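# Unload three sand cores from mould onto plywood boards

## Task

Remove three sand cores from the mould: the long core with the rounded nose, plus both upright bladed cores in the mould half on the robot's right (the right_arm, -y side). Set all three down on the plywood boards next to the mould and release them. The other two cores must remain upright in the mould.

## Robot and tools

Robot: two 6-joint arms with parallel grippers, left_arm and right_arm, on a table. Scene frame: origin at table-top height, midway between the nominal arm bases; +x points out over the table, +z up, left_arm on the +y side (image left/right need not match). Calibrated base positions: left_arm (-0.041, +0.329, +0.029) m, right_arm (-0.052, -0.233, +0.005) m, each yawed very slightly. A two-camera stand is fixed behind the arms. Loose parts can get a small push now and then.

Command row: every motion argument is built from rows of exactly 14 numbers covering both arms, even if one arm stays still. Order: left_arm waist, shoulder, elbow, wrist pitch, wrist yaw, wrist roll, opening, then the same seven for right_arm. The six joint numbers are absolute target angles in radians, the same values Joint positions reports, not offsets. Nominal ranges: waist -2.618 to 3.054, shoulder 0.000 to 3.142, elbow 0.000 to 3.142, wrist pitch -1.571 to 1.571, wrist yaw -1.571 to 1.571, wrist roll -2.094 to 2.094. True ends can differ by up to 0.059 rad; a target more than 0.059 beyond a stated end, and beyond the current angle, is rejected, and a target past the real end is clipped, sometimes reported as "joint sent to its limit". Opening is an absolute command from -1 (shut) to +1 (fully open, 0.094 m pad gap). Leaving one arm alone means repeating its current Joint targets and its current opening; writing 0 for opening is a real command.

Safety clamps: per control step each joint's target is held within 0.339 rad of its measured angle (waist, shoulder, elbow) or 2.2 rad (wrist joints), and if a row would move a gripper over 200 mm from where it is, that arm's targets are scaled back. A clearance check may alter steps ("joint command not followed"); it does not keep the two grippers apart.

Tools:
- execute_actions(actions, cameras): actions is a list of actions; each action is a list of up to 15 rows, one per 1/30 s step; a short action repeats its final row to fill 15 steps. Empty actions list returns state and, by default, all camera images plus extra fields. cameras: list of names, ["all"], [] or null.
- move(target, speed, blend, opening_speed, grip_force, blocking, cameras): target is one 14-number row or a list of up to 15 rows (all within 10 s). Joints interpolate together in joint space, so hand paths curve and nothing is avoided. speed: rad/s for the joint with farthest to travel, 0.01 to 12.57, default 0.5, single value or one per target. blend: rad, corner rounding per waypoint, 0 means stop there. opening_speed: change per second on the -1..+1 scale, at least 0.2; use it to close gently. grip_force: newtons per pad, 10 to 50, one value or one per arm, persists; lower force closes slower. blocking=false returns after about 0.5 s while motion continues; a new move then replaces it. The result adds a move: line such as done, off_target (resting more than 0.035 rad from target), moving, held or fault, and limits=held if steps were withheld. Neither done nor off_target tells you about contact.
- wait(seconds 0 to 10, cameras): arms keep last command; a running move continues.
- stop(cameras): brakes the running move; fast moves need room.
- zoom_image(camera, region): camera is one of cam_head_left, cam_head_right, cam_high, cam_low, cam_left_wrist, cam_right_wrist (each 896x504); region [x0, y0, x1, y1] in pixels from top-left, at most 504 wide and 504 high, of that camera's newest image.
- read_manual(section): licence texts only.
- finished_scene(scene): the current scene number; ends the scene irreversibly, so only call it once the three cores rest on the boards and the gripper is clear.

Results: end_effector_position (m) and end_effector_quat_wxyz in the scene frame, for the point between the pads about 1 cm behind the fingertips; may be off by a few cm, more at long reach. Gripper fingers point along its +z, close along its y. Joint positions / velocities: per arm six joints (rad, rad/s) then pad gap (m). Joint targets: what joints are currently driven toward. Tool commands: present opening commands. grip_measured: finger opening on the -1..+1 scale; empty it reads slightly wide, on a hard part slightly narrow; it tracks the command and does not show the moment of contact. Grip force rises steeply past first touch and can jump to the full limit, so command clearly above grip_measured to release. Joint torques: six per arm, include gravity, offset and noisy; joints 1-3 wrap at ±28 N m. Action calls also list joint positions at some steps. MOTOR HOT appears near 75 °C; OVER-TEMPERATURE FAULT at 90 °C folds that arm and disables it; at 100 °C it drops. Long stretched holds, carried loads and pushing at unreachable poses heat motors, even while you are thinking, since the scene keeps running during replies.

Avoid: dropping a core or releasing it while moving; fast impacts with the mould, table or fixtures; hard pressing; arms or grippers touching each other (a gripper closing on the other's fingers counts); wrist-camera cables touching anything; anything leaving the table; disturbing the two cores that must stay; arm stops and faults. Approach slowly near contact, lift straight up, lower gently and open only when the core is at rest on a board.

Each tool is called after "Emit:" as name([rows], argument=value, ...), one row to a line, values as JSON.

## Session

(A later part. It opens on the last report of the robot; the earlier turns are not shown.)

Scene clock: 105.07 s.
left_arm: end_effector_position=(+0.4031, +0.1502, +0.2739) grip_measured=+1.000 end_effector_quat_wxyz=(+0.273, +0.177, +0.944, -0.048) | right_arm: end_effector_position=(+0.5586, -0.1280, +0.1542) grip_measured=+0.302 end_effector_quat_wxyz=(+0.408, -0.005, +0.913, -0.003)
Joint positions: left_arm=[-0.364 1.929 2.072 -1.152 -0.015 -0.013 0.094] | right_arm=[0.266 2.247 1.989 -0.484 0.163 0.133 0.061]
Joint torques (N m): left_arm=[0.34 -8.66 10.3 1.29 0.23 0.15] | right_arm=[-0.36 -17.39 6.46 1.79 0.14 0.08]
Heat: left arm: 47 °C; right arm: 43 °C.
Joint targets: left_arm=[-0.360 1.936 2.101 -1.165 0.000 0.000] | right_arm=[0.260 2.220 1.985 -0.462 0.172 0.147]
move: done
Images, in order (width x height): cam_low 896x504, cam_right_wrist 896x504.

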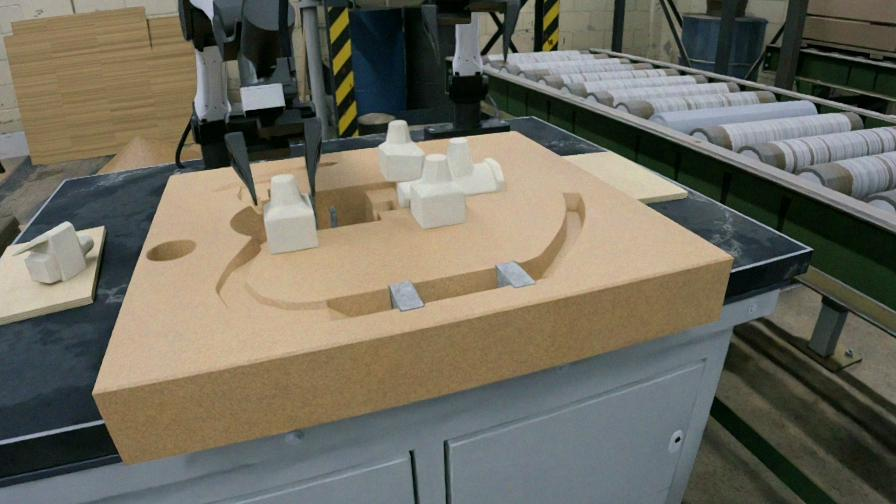

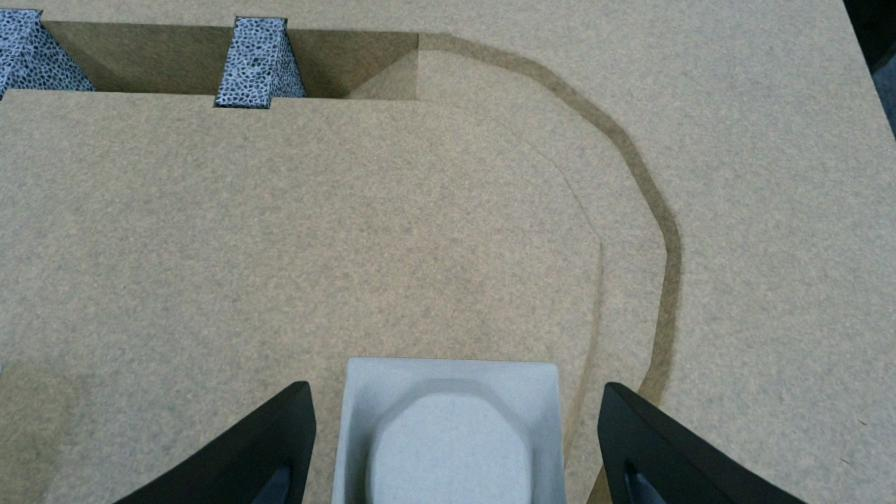

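Emit:
move(target=[-0.36,1.936,2.101,-1.165,0,0,1,0.257,2.22,1.985,-0.462,0.172,0.147,-0.55], opening_speed=0.35)

Emit:
move([
  [-0.36,1.936,2.101,-1.165,0,0,1,0.257,2.255,2.165,-0.582,0.172,0.147,-0.55],
  [-0.36,1.936,2.101,-1.165,0,0,1,0.257,2.295,2.365,-0.735,0.172,0.147,-0.55],
  [-0.36,1.936,2.101,-1.165,0,0,1,0.257,2.12,2.03,-0.37,0.172,0.147,-0.55],
  [-0.36,1.936,2.101,-1.165,0,0,1,-0.816,1.26,0.85,0.18,0,1.71,-0.55],
], speed=[0.3,0.3,0.5,0.9], blend=[0.03,0.02,0.1,0], cameras=["cam_low","cam_head_right","cam_right_wrist"])

Scene clock: 121.40 s.
left_arm: end_effector_position=(+0.4031, +0.1502, +0.2739) grip_measured=+1.000 end_effector_quat_wxyz=(+0.273, +0.177, +0.944, -0.048) | right_arm: end_effector_position=(+0.5593, -0.1292, +0.1547) grip_measured=-0.324 end_effector_quat_wxyz=(+0.409, -0.004, +0.912, -0.002)
Joint positions: left_arm=[-0.364 1.929 2.072 -1.152 -0.015 -0.013 0.094] | right_arm=[0.263 2.247 1.989 -0.481 0.159 0.134 0.032]
Joint torques (N m): left_arm=[0.25 -8.65 10.29 1.27 0.23 0.12] | right_arm=[-0.23 -17.36 6.45 1.79 0.19 0.05]
Motor temperatures (°C): left_arm=[23 48 45 32 22 22 25] | right_arm=[25 49 36 41 21 24 22]
Heat: left arm: 48 °C; right arm: 49 °C.
Joint targets: left_arm=[-0.360 1.936 2.101 -1.165 0.000 0.000] | right_arm=[0.257 2.220 1.985 -0.462 0.172 0.147]
move: done

Scene clock: 126.03 s.
left_arm: end_effector_position=(+0.4031, +0.1502, +0.2739) grip_measured=+1.000 end_effector_quat_wxyz=(+0.273, +0.177, +0.944, -0.048) | right_arm: end_effector_position=(+0.2235, -0.5587, +0.2253) grip_measured=-0.325 end_effector_quat_wxyz=(+0.514, +0.794, +0.237, +0.220)
Joint positions: left_arm=[-0.364 1.929 2.072 -1.152 -0.015 -0.013 0.094] | right_arm=[-0.815 1.302 0.841 0.078 0.01 1.689 0.032]
Joint torques (N m): left_arm=[0.2 -8.7 10.29 1.29 0.23 0.13] | right_arm=[0.31 -9.98 7.64 2.77 -0.12 0.09]
Heat: left arm: 48 °C; right arm: 50 °C.
Joint targets: left_arm=[-0.360 1.936 2.101 -1.165 0.000 0.000] | right_arm=[-0.816 1.260 0.850 0.180 0.000 1.710]
move: off_target (right_arm); right_arm: the wrist pitch is farthest, 0.102 rad from its target
Images, in order (width x height): cam_head_right 896x504, cam_low 896x504, cam_right_wrist 896x504.

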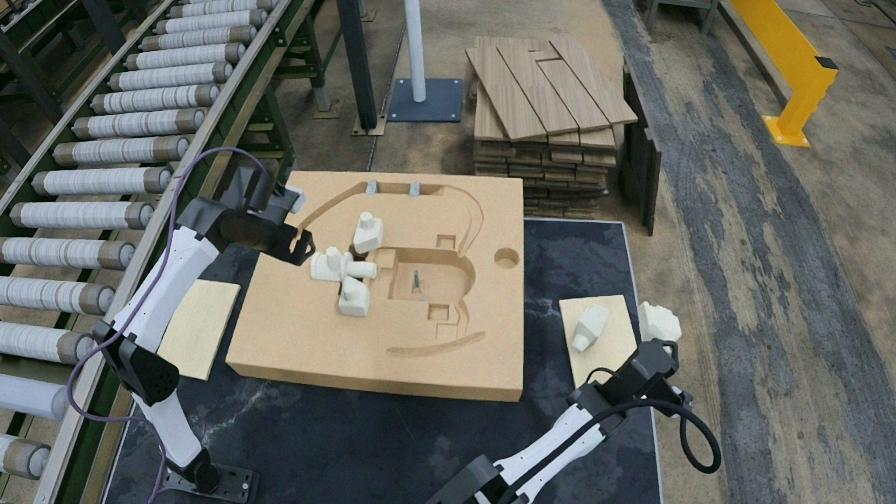

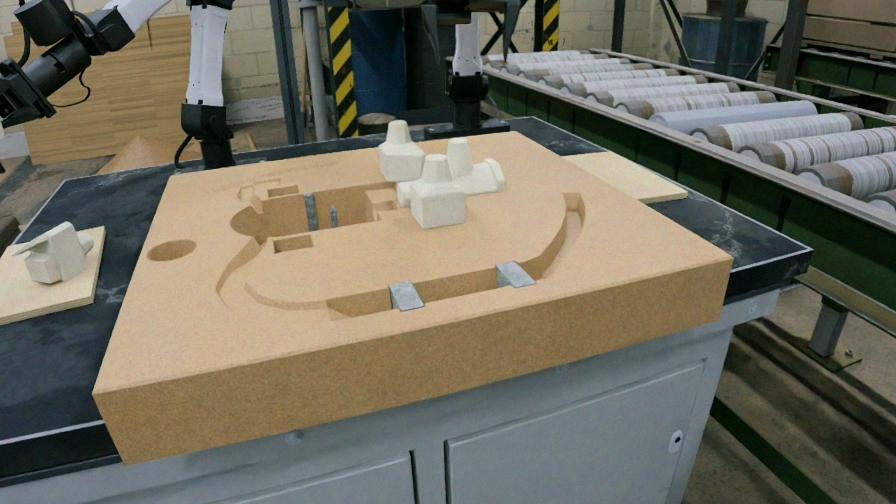

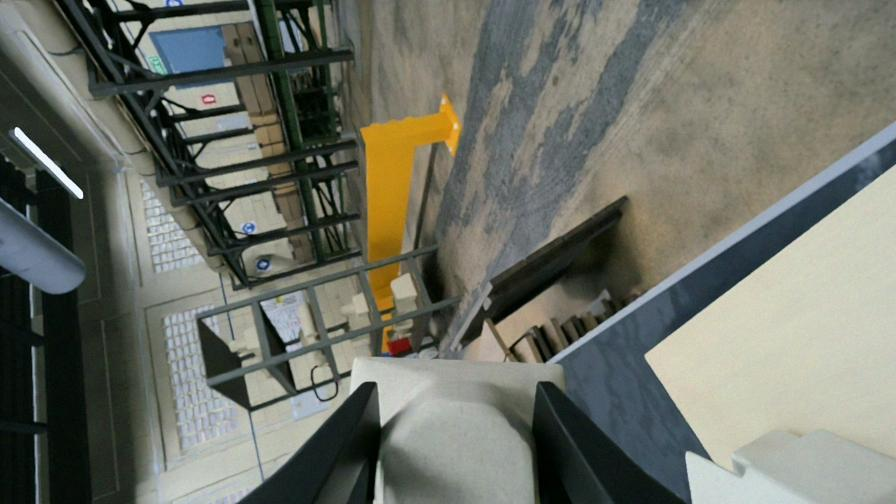

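Emit:
move(target=[-0.36,1.936,2.101,-1.165,0,0,1,-0.816,1.55,0.35,1.05,0,1.71,-0.55], speed=0.7, cameras=["cam_low","cam_head_right","cam_high","cam_right_wrist"])

Emit:
zoom_image(camera="cam_head_right", region=[520, 270, 720, 450])

Emit:
zoom_image(camera="cam_high", region=[420, 40, 580, 160])

Scene clock: 132.30 s.
left_arm: end_effector_position=(+0.4031, +0.1502, +0.2739) grip_measured=+1.000 end_effector_quat_wxyz=(+0.273, +0.177, +0.944, -0.048) | right_arm: end_effector_position=(+0.2042, -0.5358, +0.1067) grip_measured=-0.325 end_effector_quat_wxyz=(+0.555, +0.764, +0.227, +0.240)
Joint positions: left_arm=[-0.364 1.929 2.072 -1.152 -0.015 -0.013 0.094] | right_arm=[-0.815 1.555 0.339 0.943 0.009 1.692 0.032]
Joint torques (N m): left_arm=[0.27 -8.72 10.35 1.28 0.21 0.16] | right_arm=[0.13 -6.26 5.76 2.86 -0.07 0.07]
Heat: left arm: 48 °C; right arm: 48 °C.
Joint targets: left_arm=[-0.360 1.936 2.101 -1.165 0.000 0.000] | right_arm=[-0.816 1.550 0.350 1.050 0.000 1.710]
move: off_target (right_arm); right_arm: the wrist pitch is farthest, 0.107 rad from its target
Images, in order (width x height): cam_head_right 896x504, cam_high 896x504, cam_low 896x504, cam_right_wrist 896x504.

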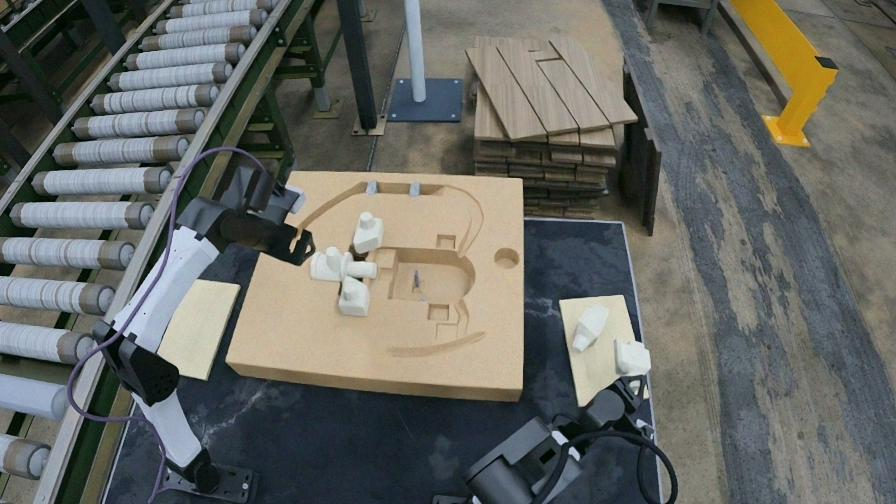

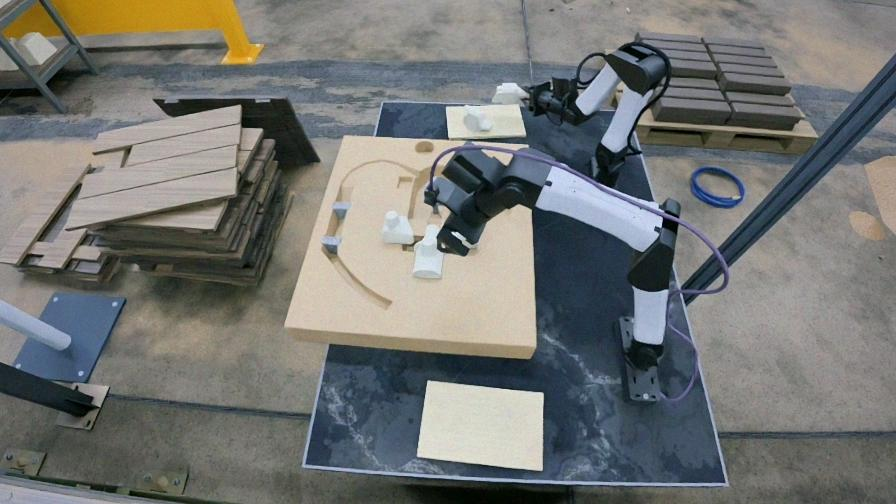

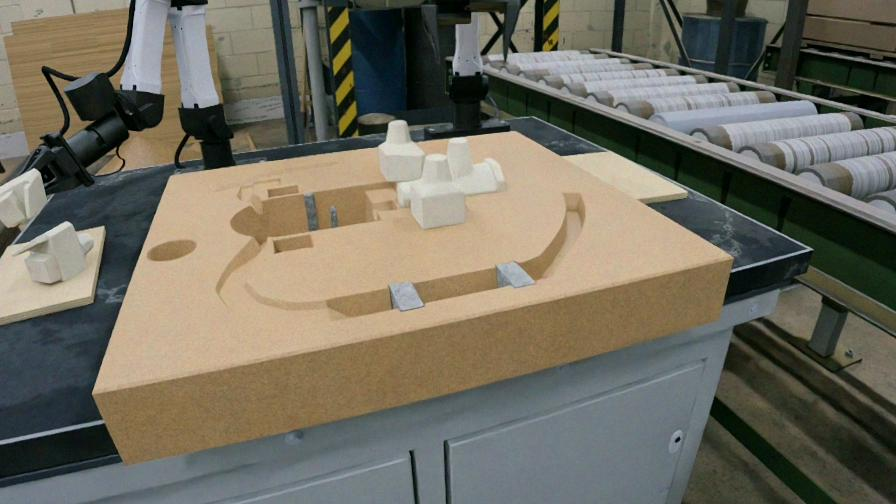

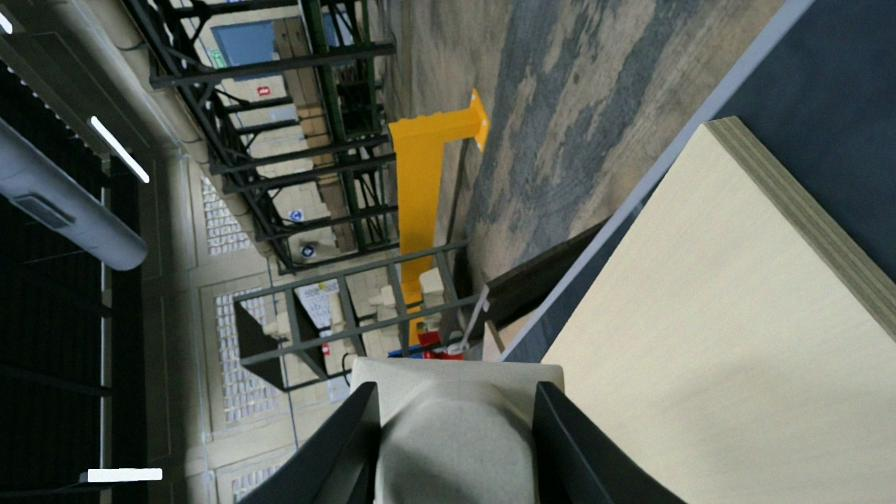

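Scaled by 2.520 from the camera's 896x504 image, which has a finer 1280x720 frame.

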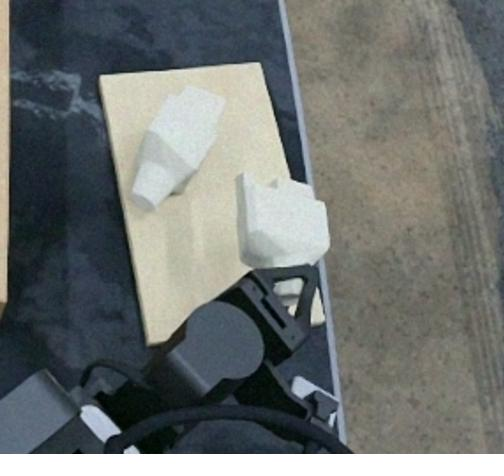

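Scaled by 3.150 from the camera's 896x504 image, which has a finer 1280x720 frame.

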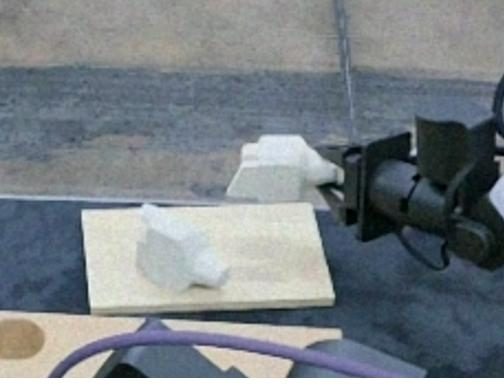

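Emit:
move([
  [-0.36,1.936,2.101,-1.165,0,0,1,-0.826,1.795,0.300,1.345,0,1.71,-0.55],
  [-0.36,1.936,2.101,-1.165,0,0,1,-0.826,1.855,0.295,1.41,0,1.71,-0.55],
], speed=[0.35,0.12], blend=[0.03,0], cameras=["cam_low","cam_head_right","cam_high","cam_right_wrist"])

Emit:
zoom_image(camera="cam_head_right", region=[520, 270, 720, 450])

Emit:
zoom_image(camera="cam_high", region=[420, 40, 580, 160])

Scene clock: 141.90 s.
left_arm: end_effector_position=(+0.4031, +0.1502, +0.2739) grip_measured=+1.000 end_effector_quat_wxyz=(+0.273, +0.177, +0.944, -0.048) | right_arm: end_effector_position=(+0.2030, -0.5368, +0.0646) grip_measured=-0.325 end_effector_quat_wxyz=(+0.561, +0.759, +0.223, +0.242)
Joint positions: left_arm=[-0.364 1.929 2.072 -1.152 -0.015 -0.013 0.094] | right_arm=[-0.82 1.856 0.293 1.308 0.007 1.694 0.032]
Joint torques (N m): left_arm=[0.24 -8.7 10.37 1.27 0.24 0.15] | right_arm=[-0.16 -6.76 3.48 2.88 -0.08 0.06]
Motor temperatures (°C): left_arm=[23 48 45 32 22 22 25] | right_arm=[25 45 36 50 21 24 23]
Heat: left arm: 48 °C; right arm: 50 °C.
Joint targets: left_arm=[-0.360 1.936 2.101 -1.165 0.000 0.000] | right_arm=[-0.826 1.855 0.295 1.410 0.000 1.710]
move: off_target (right_arm); right_arm: the wrist pitch is farthest, 0.102 rad from its target
Images, in order (width x height): cam_head_right 896x504, cam_high 896x504, cam_low 896x504, cam_right_wrist 896x504.

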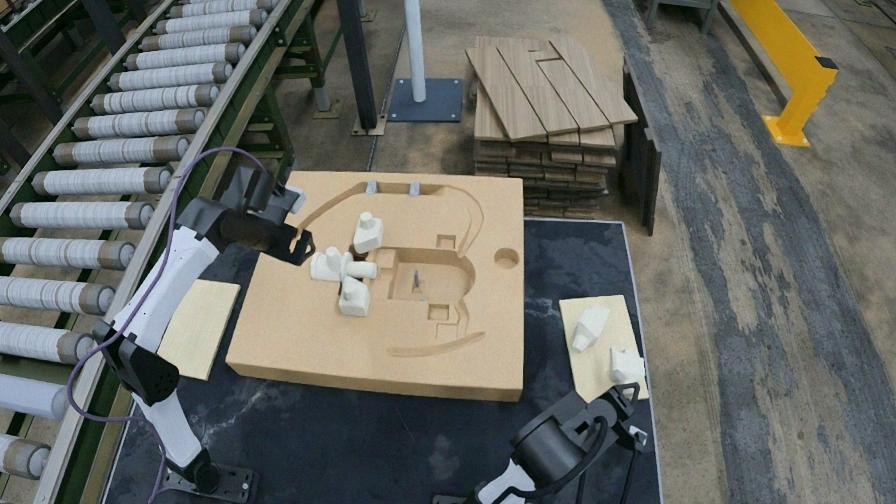

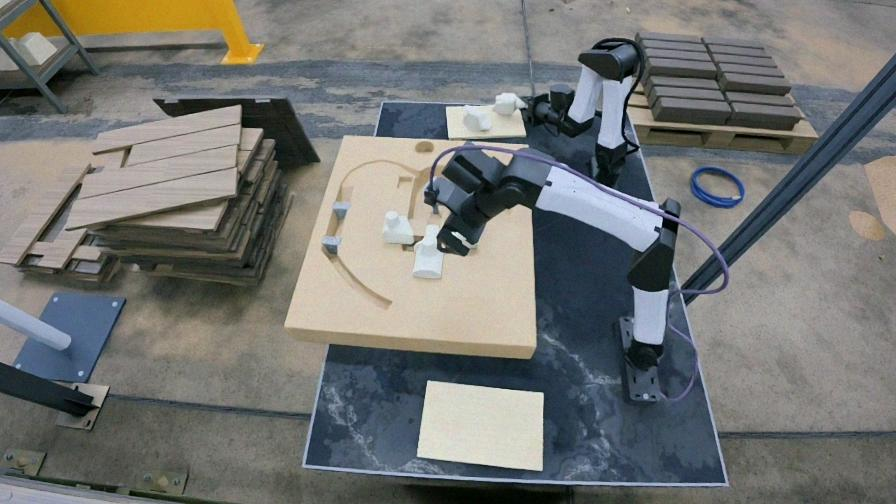

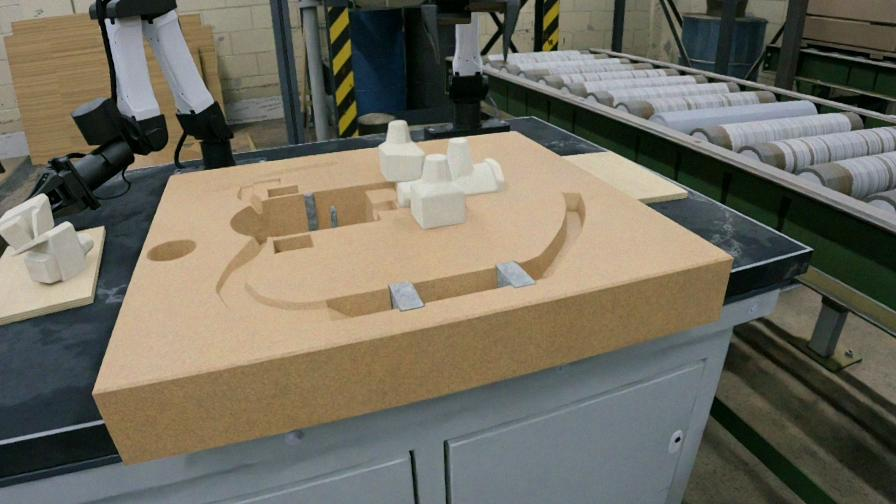

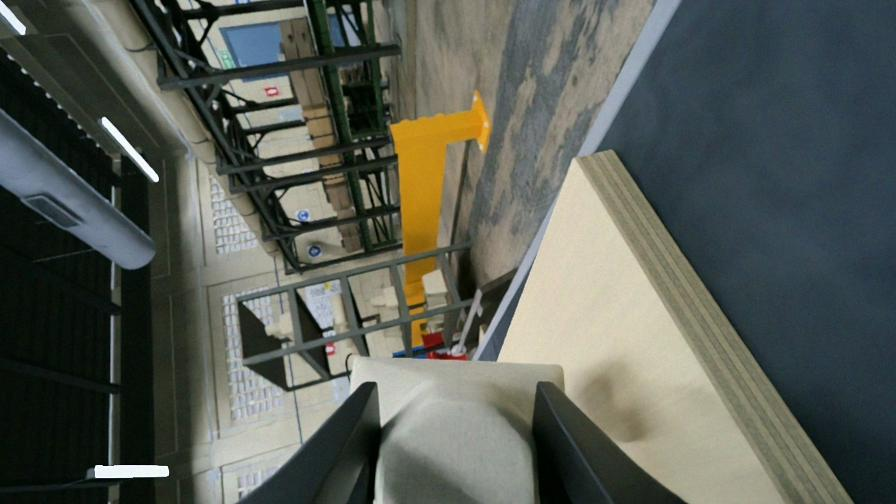

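Scaled by 2.520 from the camera's 896x504 image, which has a finer 1280x720 frame.

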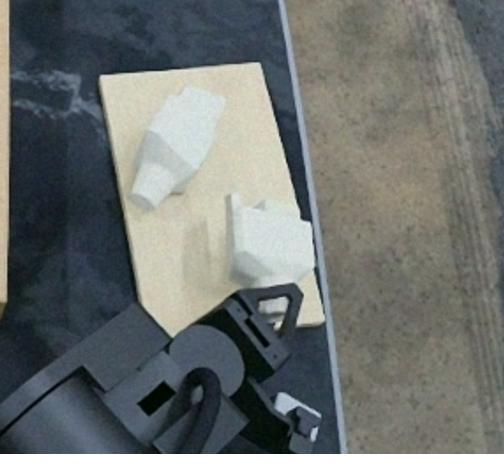

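Scaled by 3.150 from the camera's 896x504 image, which has a finer 1280x720 frame.

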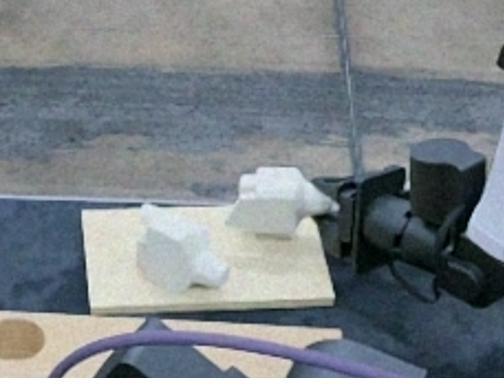

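Emit:
move([
  [-0.36,1.936,2.101,-1.165,0,0,1,-0.80,1.855,0.295,1.41,0,1.71,-0.55],
  [-0.36,1.936,2.101,-1.165,0,0,1,-0.80,1.90,0.292,1.44,0,1.71,-0.55],
], speed=[0.15,0.1], blend=[0.005,0], cameras=["cam_low","cam_high","cam_right_wrist"])

Emit:
zoom_image(camera="cam_low", region=[0, 140, 160, 300])

Emit:
zoom_image(camera="cam_high", region=[420, 40, 580, 160])

Scene clock: 147.30 s.
left_arm: end_effector_position=(+0.4031, +0.1502, +0.2739) grip_measured=+1.000 end_effector_quat_wxyz=(+0.273, +0.177, +0.944, -0.048) | right_arm: end_effector_position=(+0.2065, -0.5310, +0.0540) grip_measured=-0.325 end_effector_quat_wxyz=(+0.552, +0.763, +0.231, +0.244)
Joint positions: left_arm=[-0.364 1.929 2.072 -1.152 -0.015 -0.013 0.094] | right_arm=[-0.805 1.9 0.288 1.338 0.005 1.694 0.032]
Joint torques (N m): left_arm=[0.23 -8.72 10.35 1.29 0.24 0.14] | right_arm=[0.65 -6.9 3.48 2.76 -0.08 0.03]
Heat: left arm: 49 °C; right arm: 50 °C.
Joint targets: left_arm=[-0.360 1.936 2.101 -1.165 0.000 0.000] | right_arm=[-0.800 1.900 0.292 1.440 0.000 1.710]
move: off_target (right_arm); right_arm: the wrist pitch is farthest, 0.102 rad from its target
Images, in order (width x height): cam_high 896x504, cam_low 896x504, cam_right_wrist 896x504.

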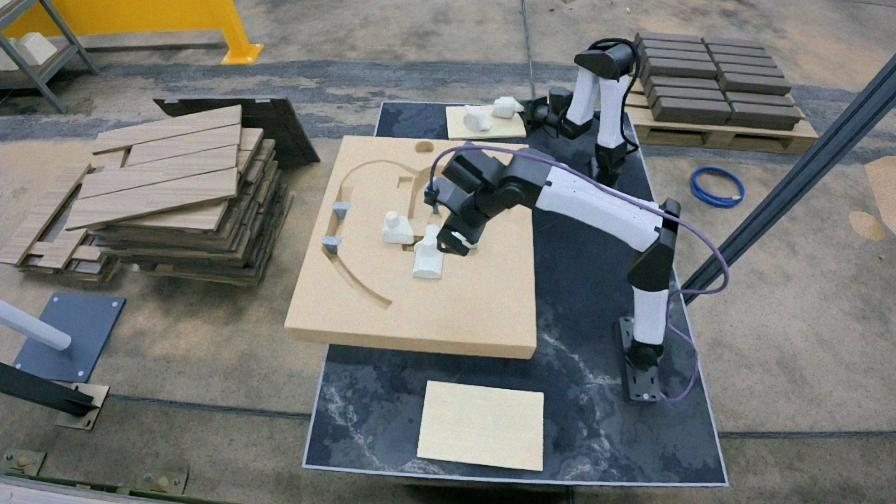

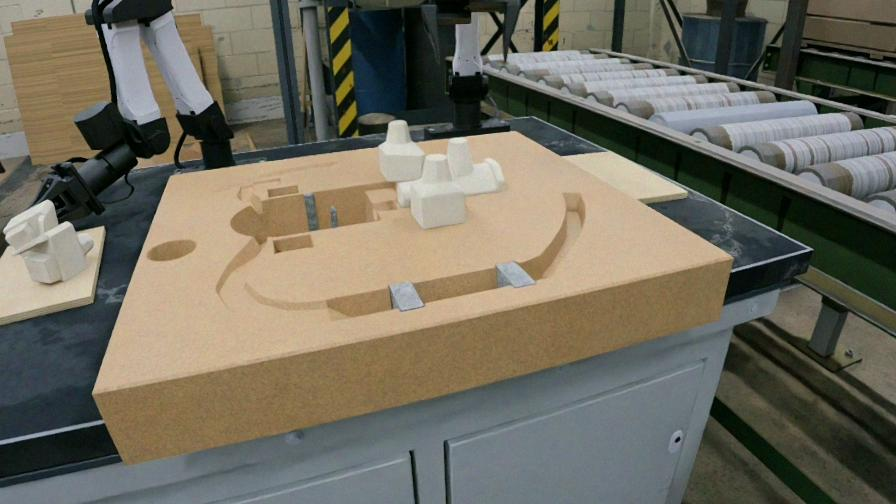

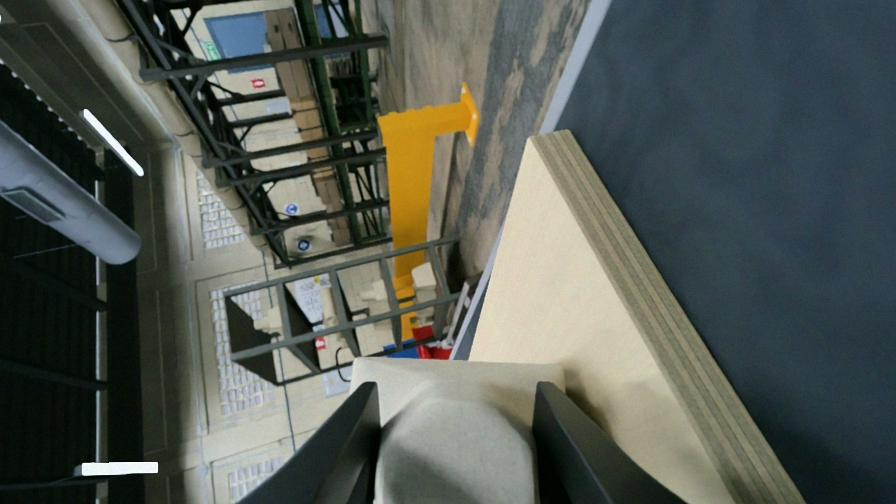

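Scaled by 3.150 from the camera's 896x504 image, which has a finer 1280x720 frame.

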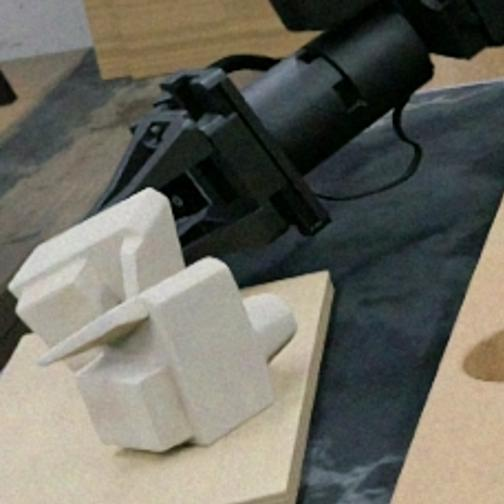

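Scaled by 3.150 from the camera's 896x504 image, which has a finer 1280x720 frame.

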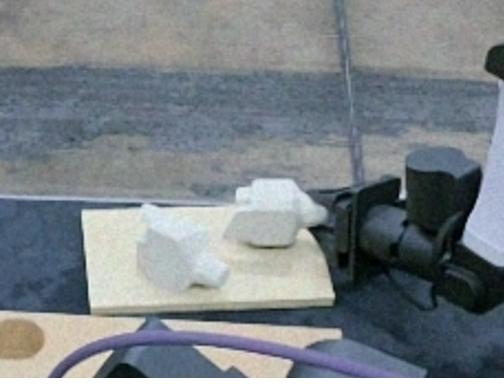

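Emit:
move(target=[-0.36,1.936,2.101,-1.165,0,0,1,-0.80,1.935,0.28,1.47,0,1.71,-0.55], speed=0.08, cameras=["cam_low","cam_high","cam_right_wrist"])

Emit:
zoom_image(camera="cam_high", region=[460, 70, 560, 150])

Emit:
zoom_image(camera="cam_low", region=[0, 140, 160, 300])

Scene clock: 151.77 s.
left_arm: end_effector_position=(+0.4031, +0.1502, +0.2739) grip_measured=+1.000 end_effector_quat_wxyz=(+0.273, +0.177, +0.944, -0.048) | right_arm: end_effector_position=(+0.2058, -0.5303, +0.0524) grip_measured=-0.325 end_effector_quat_wxyz=(+0.557, +0.759, +0.230, +0.246)
Joint positions: left_arm=[-0.364 1.929 2.072 -1.152 -0.015 -0.013 0.094] | right_arm=[-0.805 1.931 0.281 1.389 0.005 1.695 0.032]
Joint torques (N m): left_arm=[0.27 -8.73 10.39 1.27 0.23 0.15] | right_arm=[0.79 -6.6 2.92 2.62 -0.06 0.03]
Heat: left arm: 49 °C; right arm: 51 °C.
Joint targets: left_arm=[-0.360 1.936 2.101 -1.165 0.000 0.000] | right_arm=[-0.800 1.935 0.280 1.470 0.000 1.710]
move: off_target (right_arm); right_arm: the wrist pitch is farthest, 0.081 rad from its target
Images, in order (width x height): cam_high 896x504, cam_low 896x504, cam_right_wrist 896x504.

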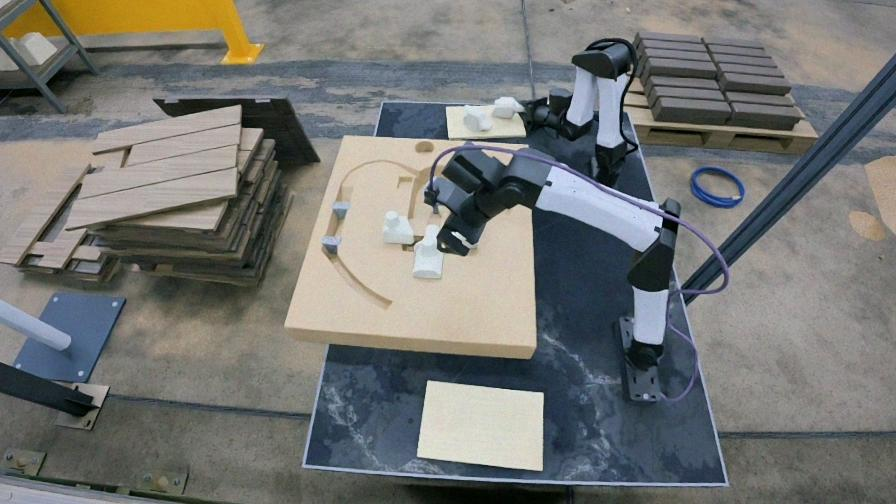

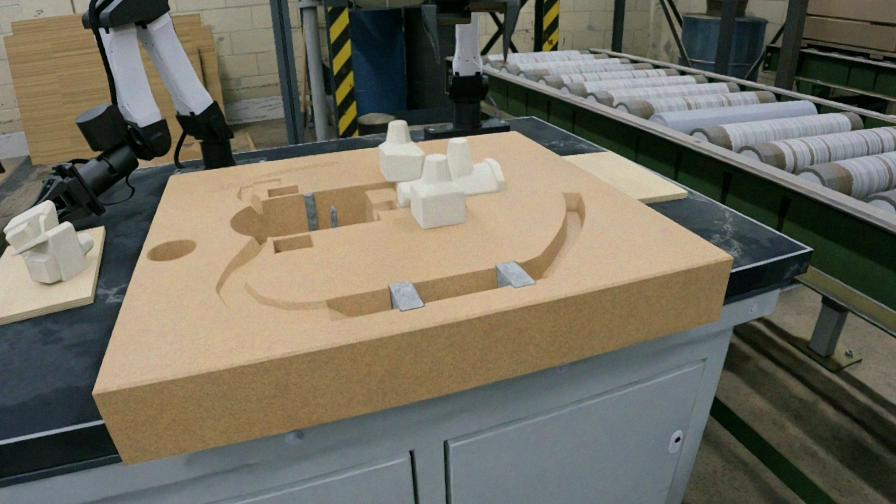

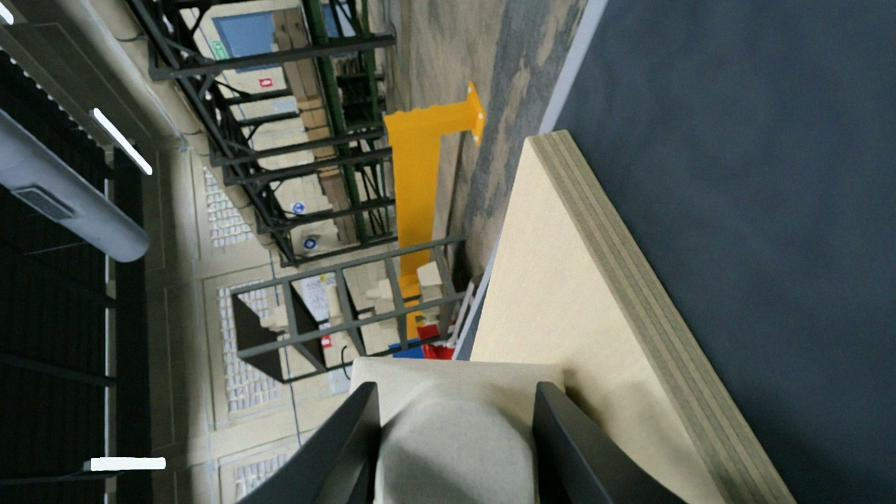

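Scaled by 5.040 from the camera's 896x504 image, which has a finer 1280x720 frame.

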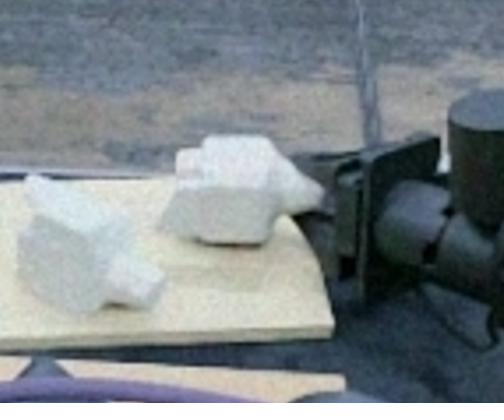

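Scaled by 3.150 from the camera's 896x504 image, which has a finer 1280x720 frame.

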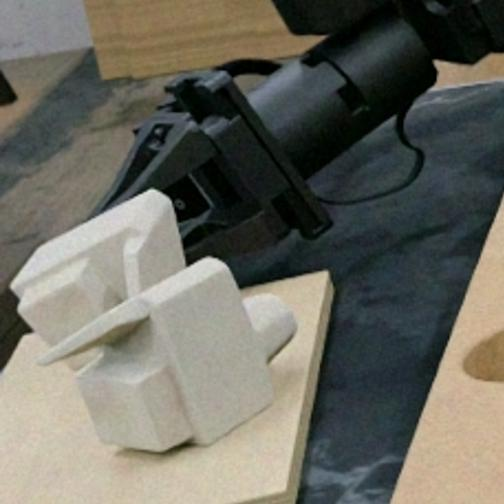

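Emit:
move(target=[-0.36,1.936,2.101,-1.165,0,0,1,-0.80,1.965,0.272,1.545,0,1.71,-0.41], speed=0.1, grip_force=[50,12])

Emit:
move(target=[-0.36,1.936,2.101,-1.165,0,0,1,-0.80,1.965,0.272,1.545,0,1.71,-0.1], opening_speed=0.25, cameras=["cam_low","cam_high","cam_right_wrist"])

Emit:
zoom_image(camera="cam_high", region=[460, 70, 560, 150])

Emit:
zoom_image(camera="cam_low", region=[0, 140, 160, 300])

Scene clock: 163.43 s.
left_arm: end_effector_position=(+0.4031, +0.1502, +0.2739) grip_measured=+1.000 end_effector_quat_wxyz=(+0.273, +0.177, +0.944, -0.048) | right_arm: end_effector_position=(+0.2052, -0.5291, +0.0519) grip_measured=-0.300 end_effector_quat_wxyz=(+0.562, +0.755, +0.229, +0.250)
Joint positions: left_arm=[-0.364 1.929 2.072 -1.152 -0.015 -0.013 0.094] | right_arm=[-0.804 1.961 0.272 1.443 0.004 1.695 0.033]
Joint torques (N m): left_arm=[0.23 -8.64 10.35 1.28 0.24 0.13] | right_arm=[0.69 -6.56 2.76 2.82 -0.08 0.04]
Heat: left arm: 49 °C; right arm: 54 °C.
Joint targets: left_arm=[-0.360 1.936 2.101 -1.165 0.000 0.000] | right_arm=[-0.800 1.965 0.272 1.545 0.000 1.710]
grip_force (N): 50, 12
move: off_target (right_arm); right_arm: the wrist pitch is farthest, 0.102 rad from its target

Scene clock: 164.90 s.
left_arm: end_effector_position=(+0.4031, +0.1502, +0.2739) grip_measured=+1.000 end_effector_quat_wxyz=(+0.273, +0.177, +0.944, -0.048) | right_arm: end_effector_position=(+0.2060, -0.5298, +0.0562) grip_measured=-0.102 end_effector_quat_wxyz=(+0.568, +0.750, +0.226, +0.254)
Joint positions: left_arm=[-0.364 1.929 2.072 -1.152 -0.015 -0.013 0.094] | right_arm=[-0.804 1.961 0.272 1.461 0.003 1.701 0.042]
Joint torques (N m): left_arm=[0.31 -8.76 10.36 1.28 0.21 0.14] | right_arm=[0.68 -6.61 2.69 2.68 -0.08 -0.02]
Heat: left arm: 49 °C; right arm: 54 °C.
Joint targets: left_arm=[-0.360 1.936 2.101 -1.165 0.000 0.000] | right_arm=[-0.800 1.965 0.272 1.545 0.000 1.710]
grip_force (N): 50, 12
move: off_target (right_arm); right_arm: the wrist pitch is farthest, 0.084 rad from its target
Images, in order (width x height): cam_high 896x504, cam_low 896x504, cam_right_wrist 896x504.

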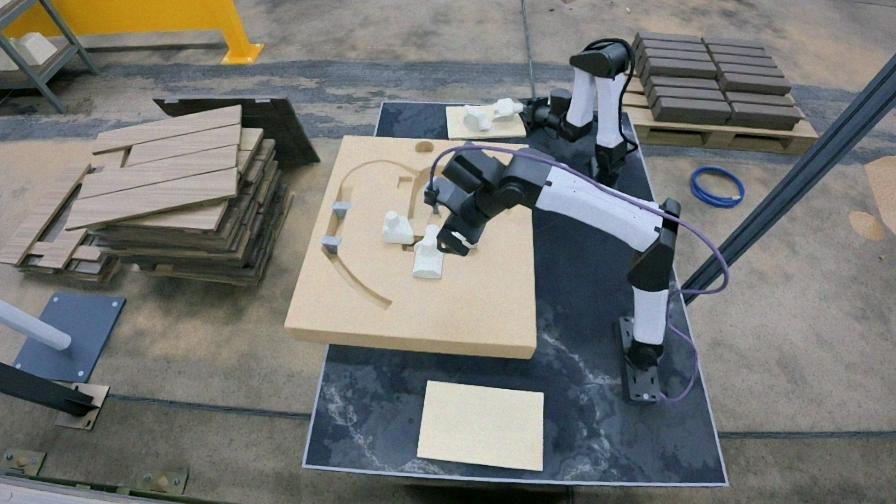

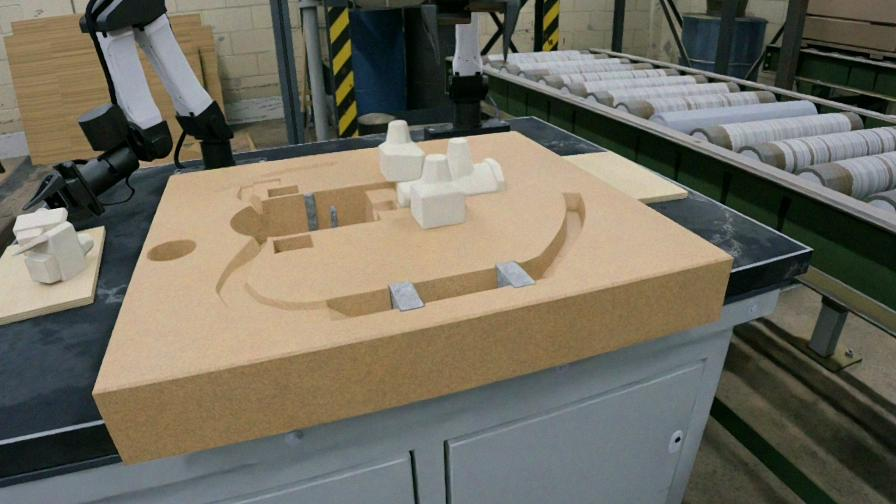

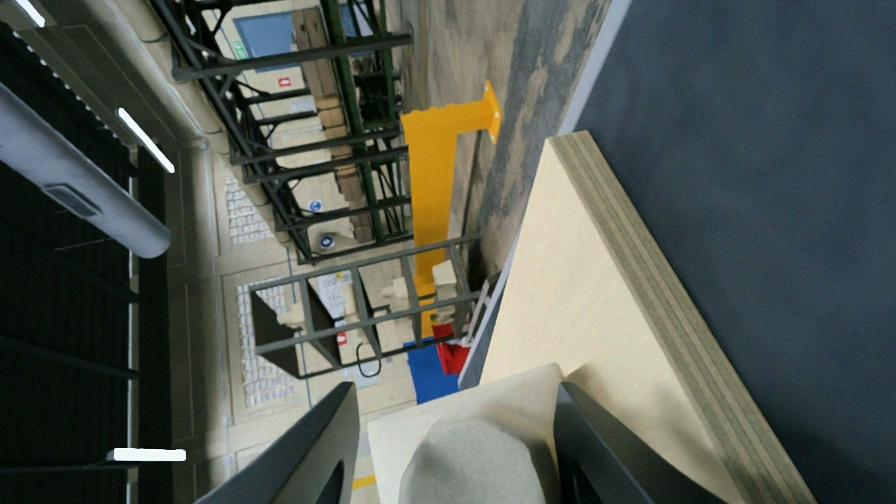

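Scaled by 5.040 from the camera's 896x504 image, which has a finer 1280x720 frame.

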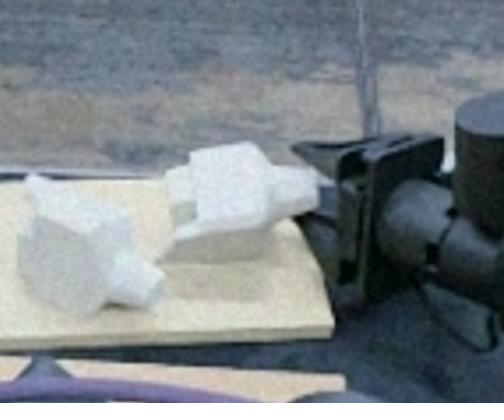

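Scaled by 3.150 from the camera's 896x504 image, which has a finer 1280x720 frame.

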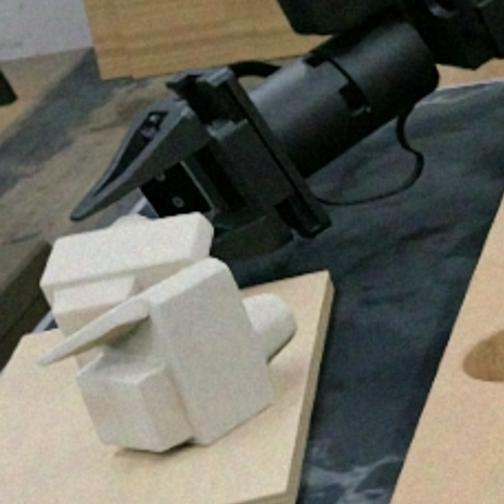

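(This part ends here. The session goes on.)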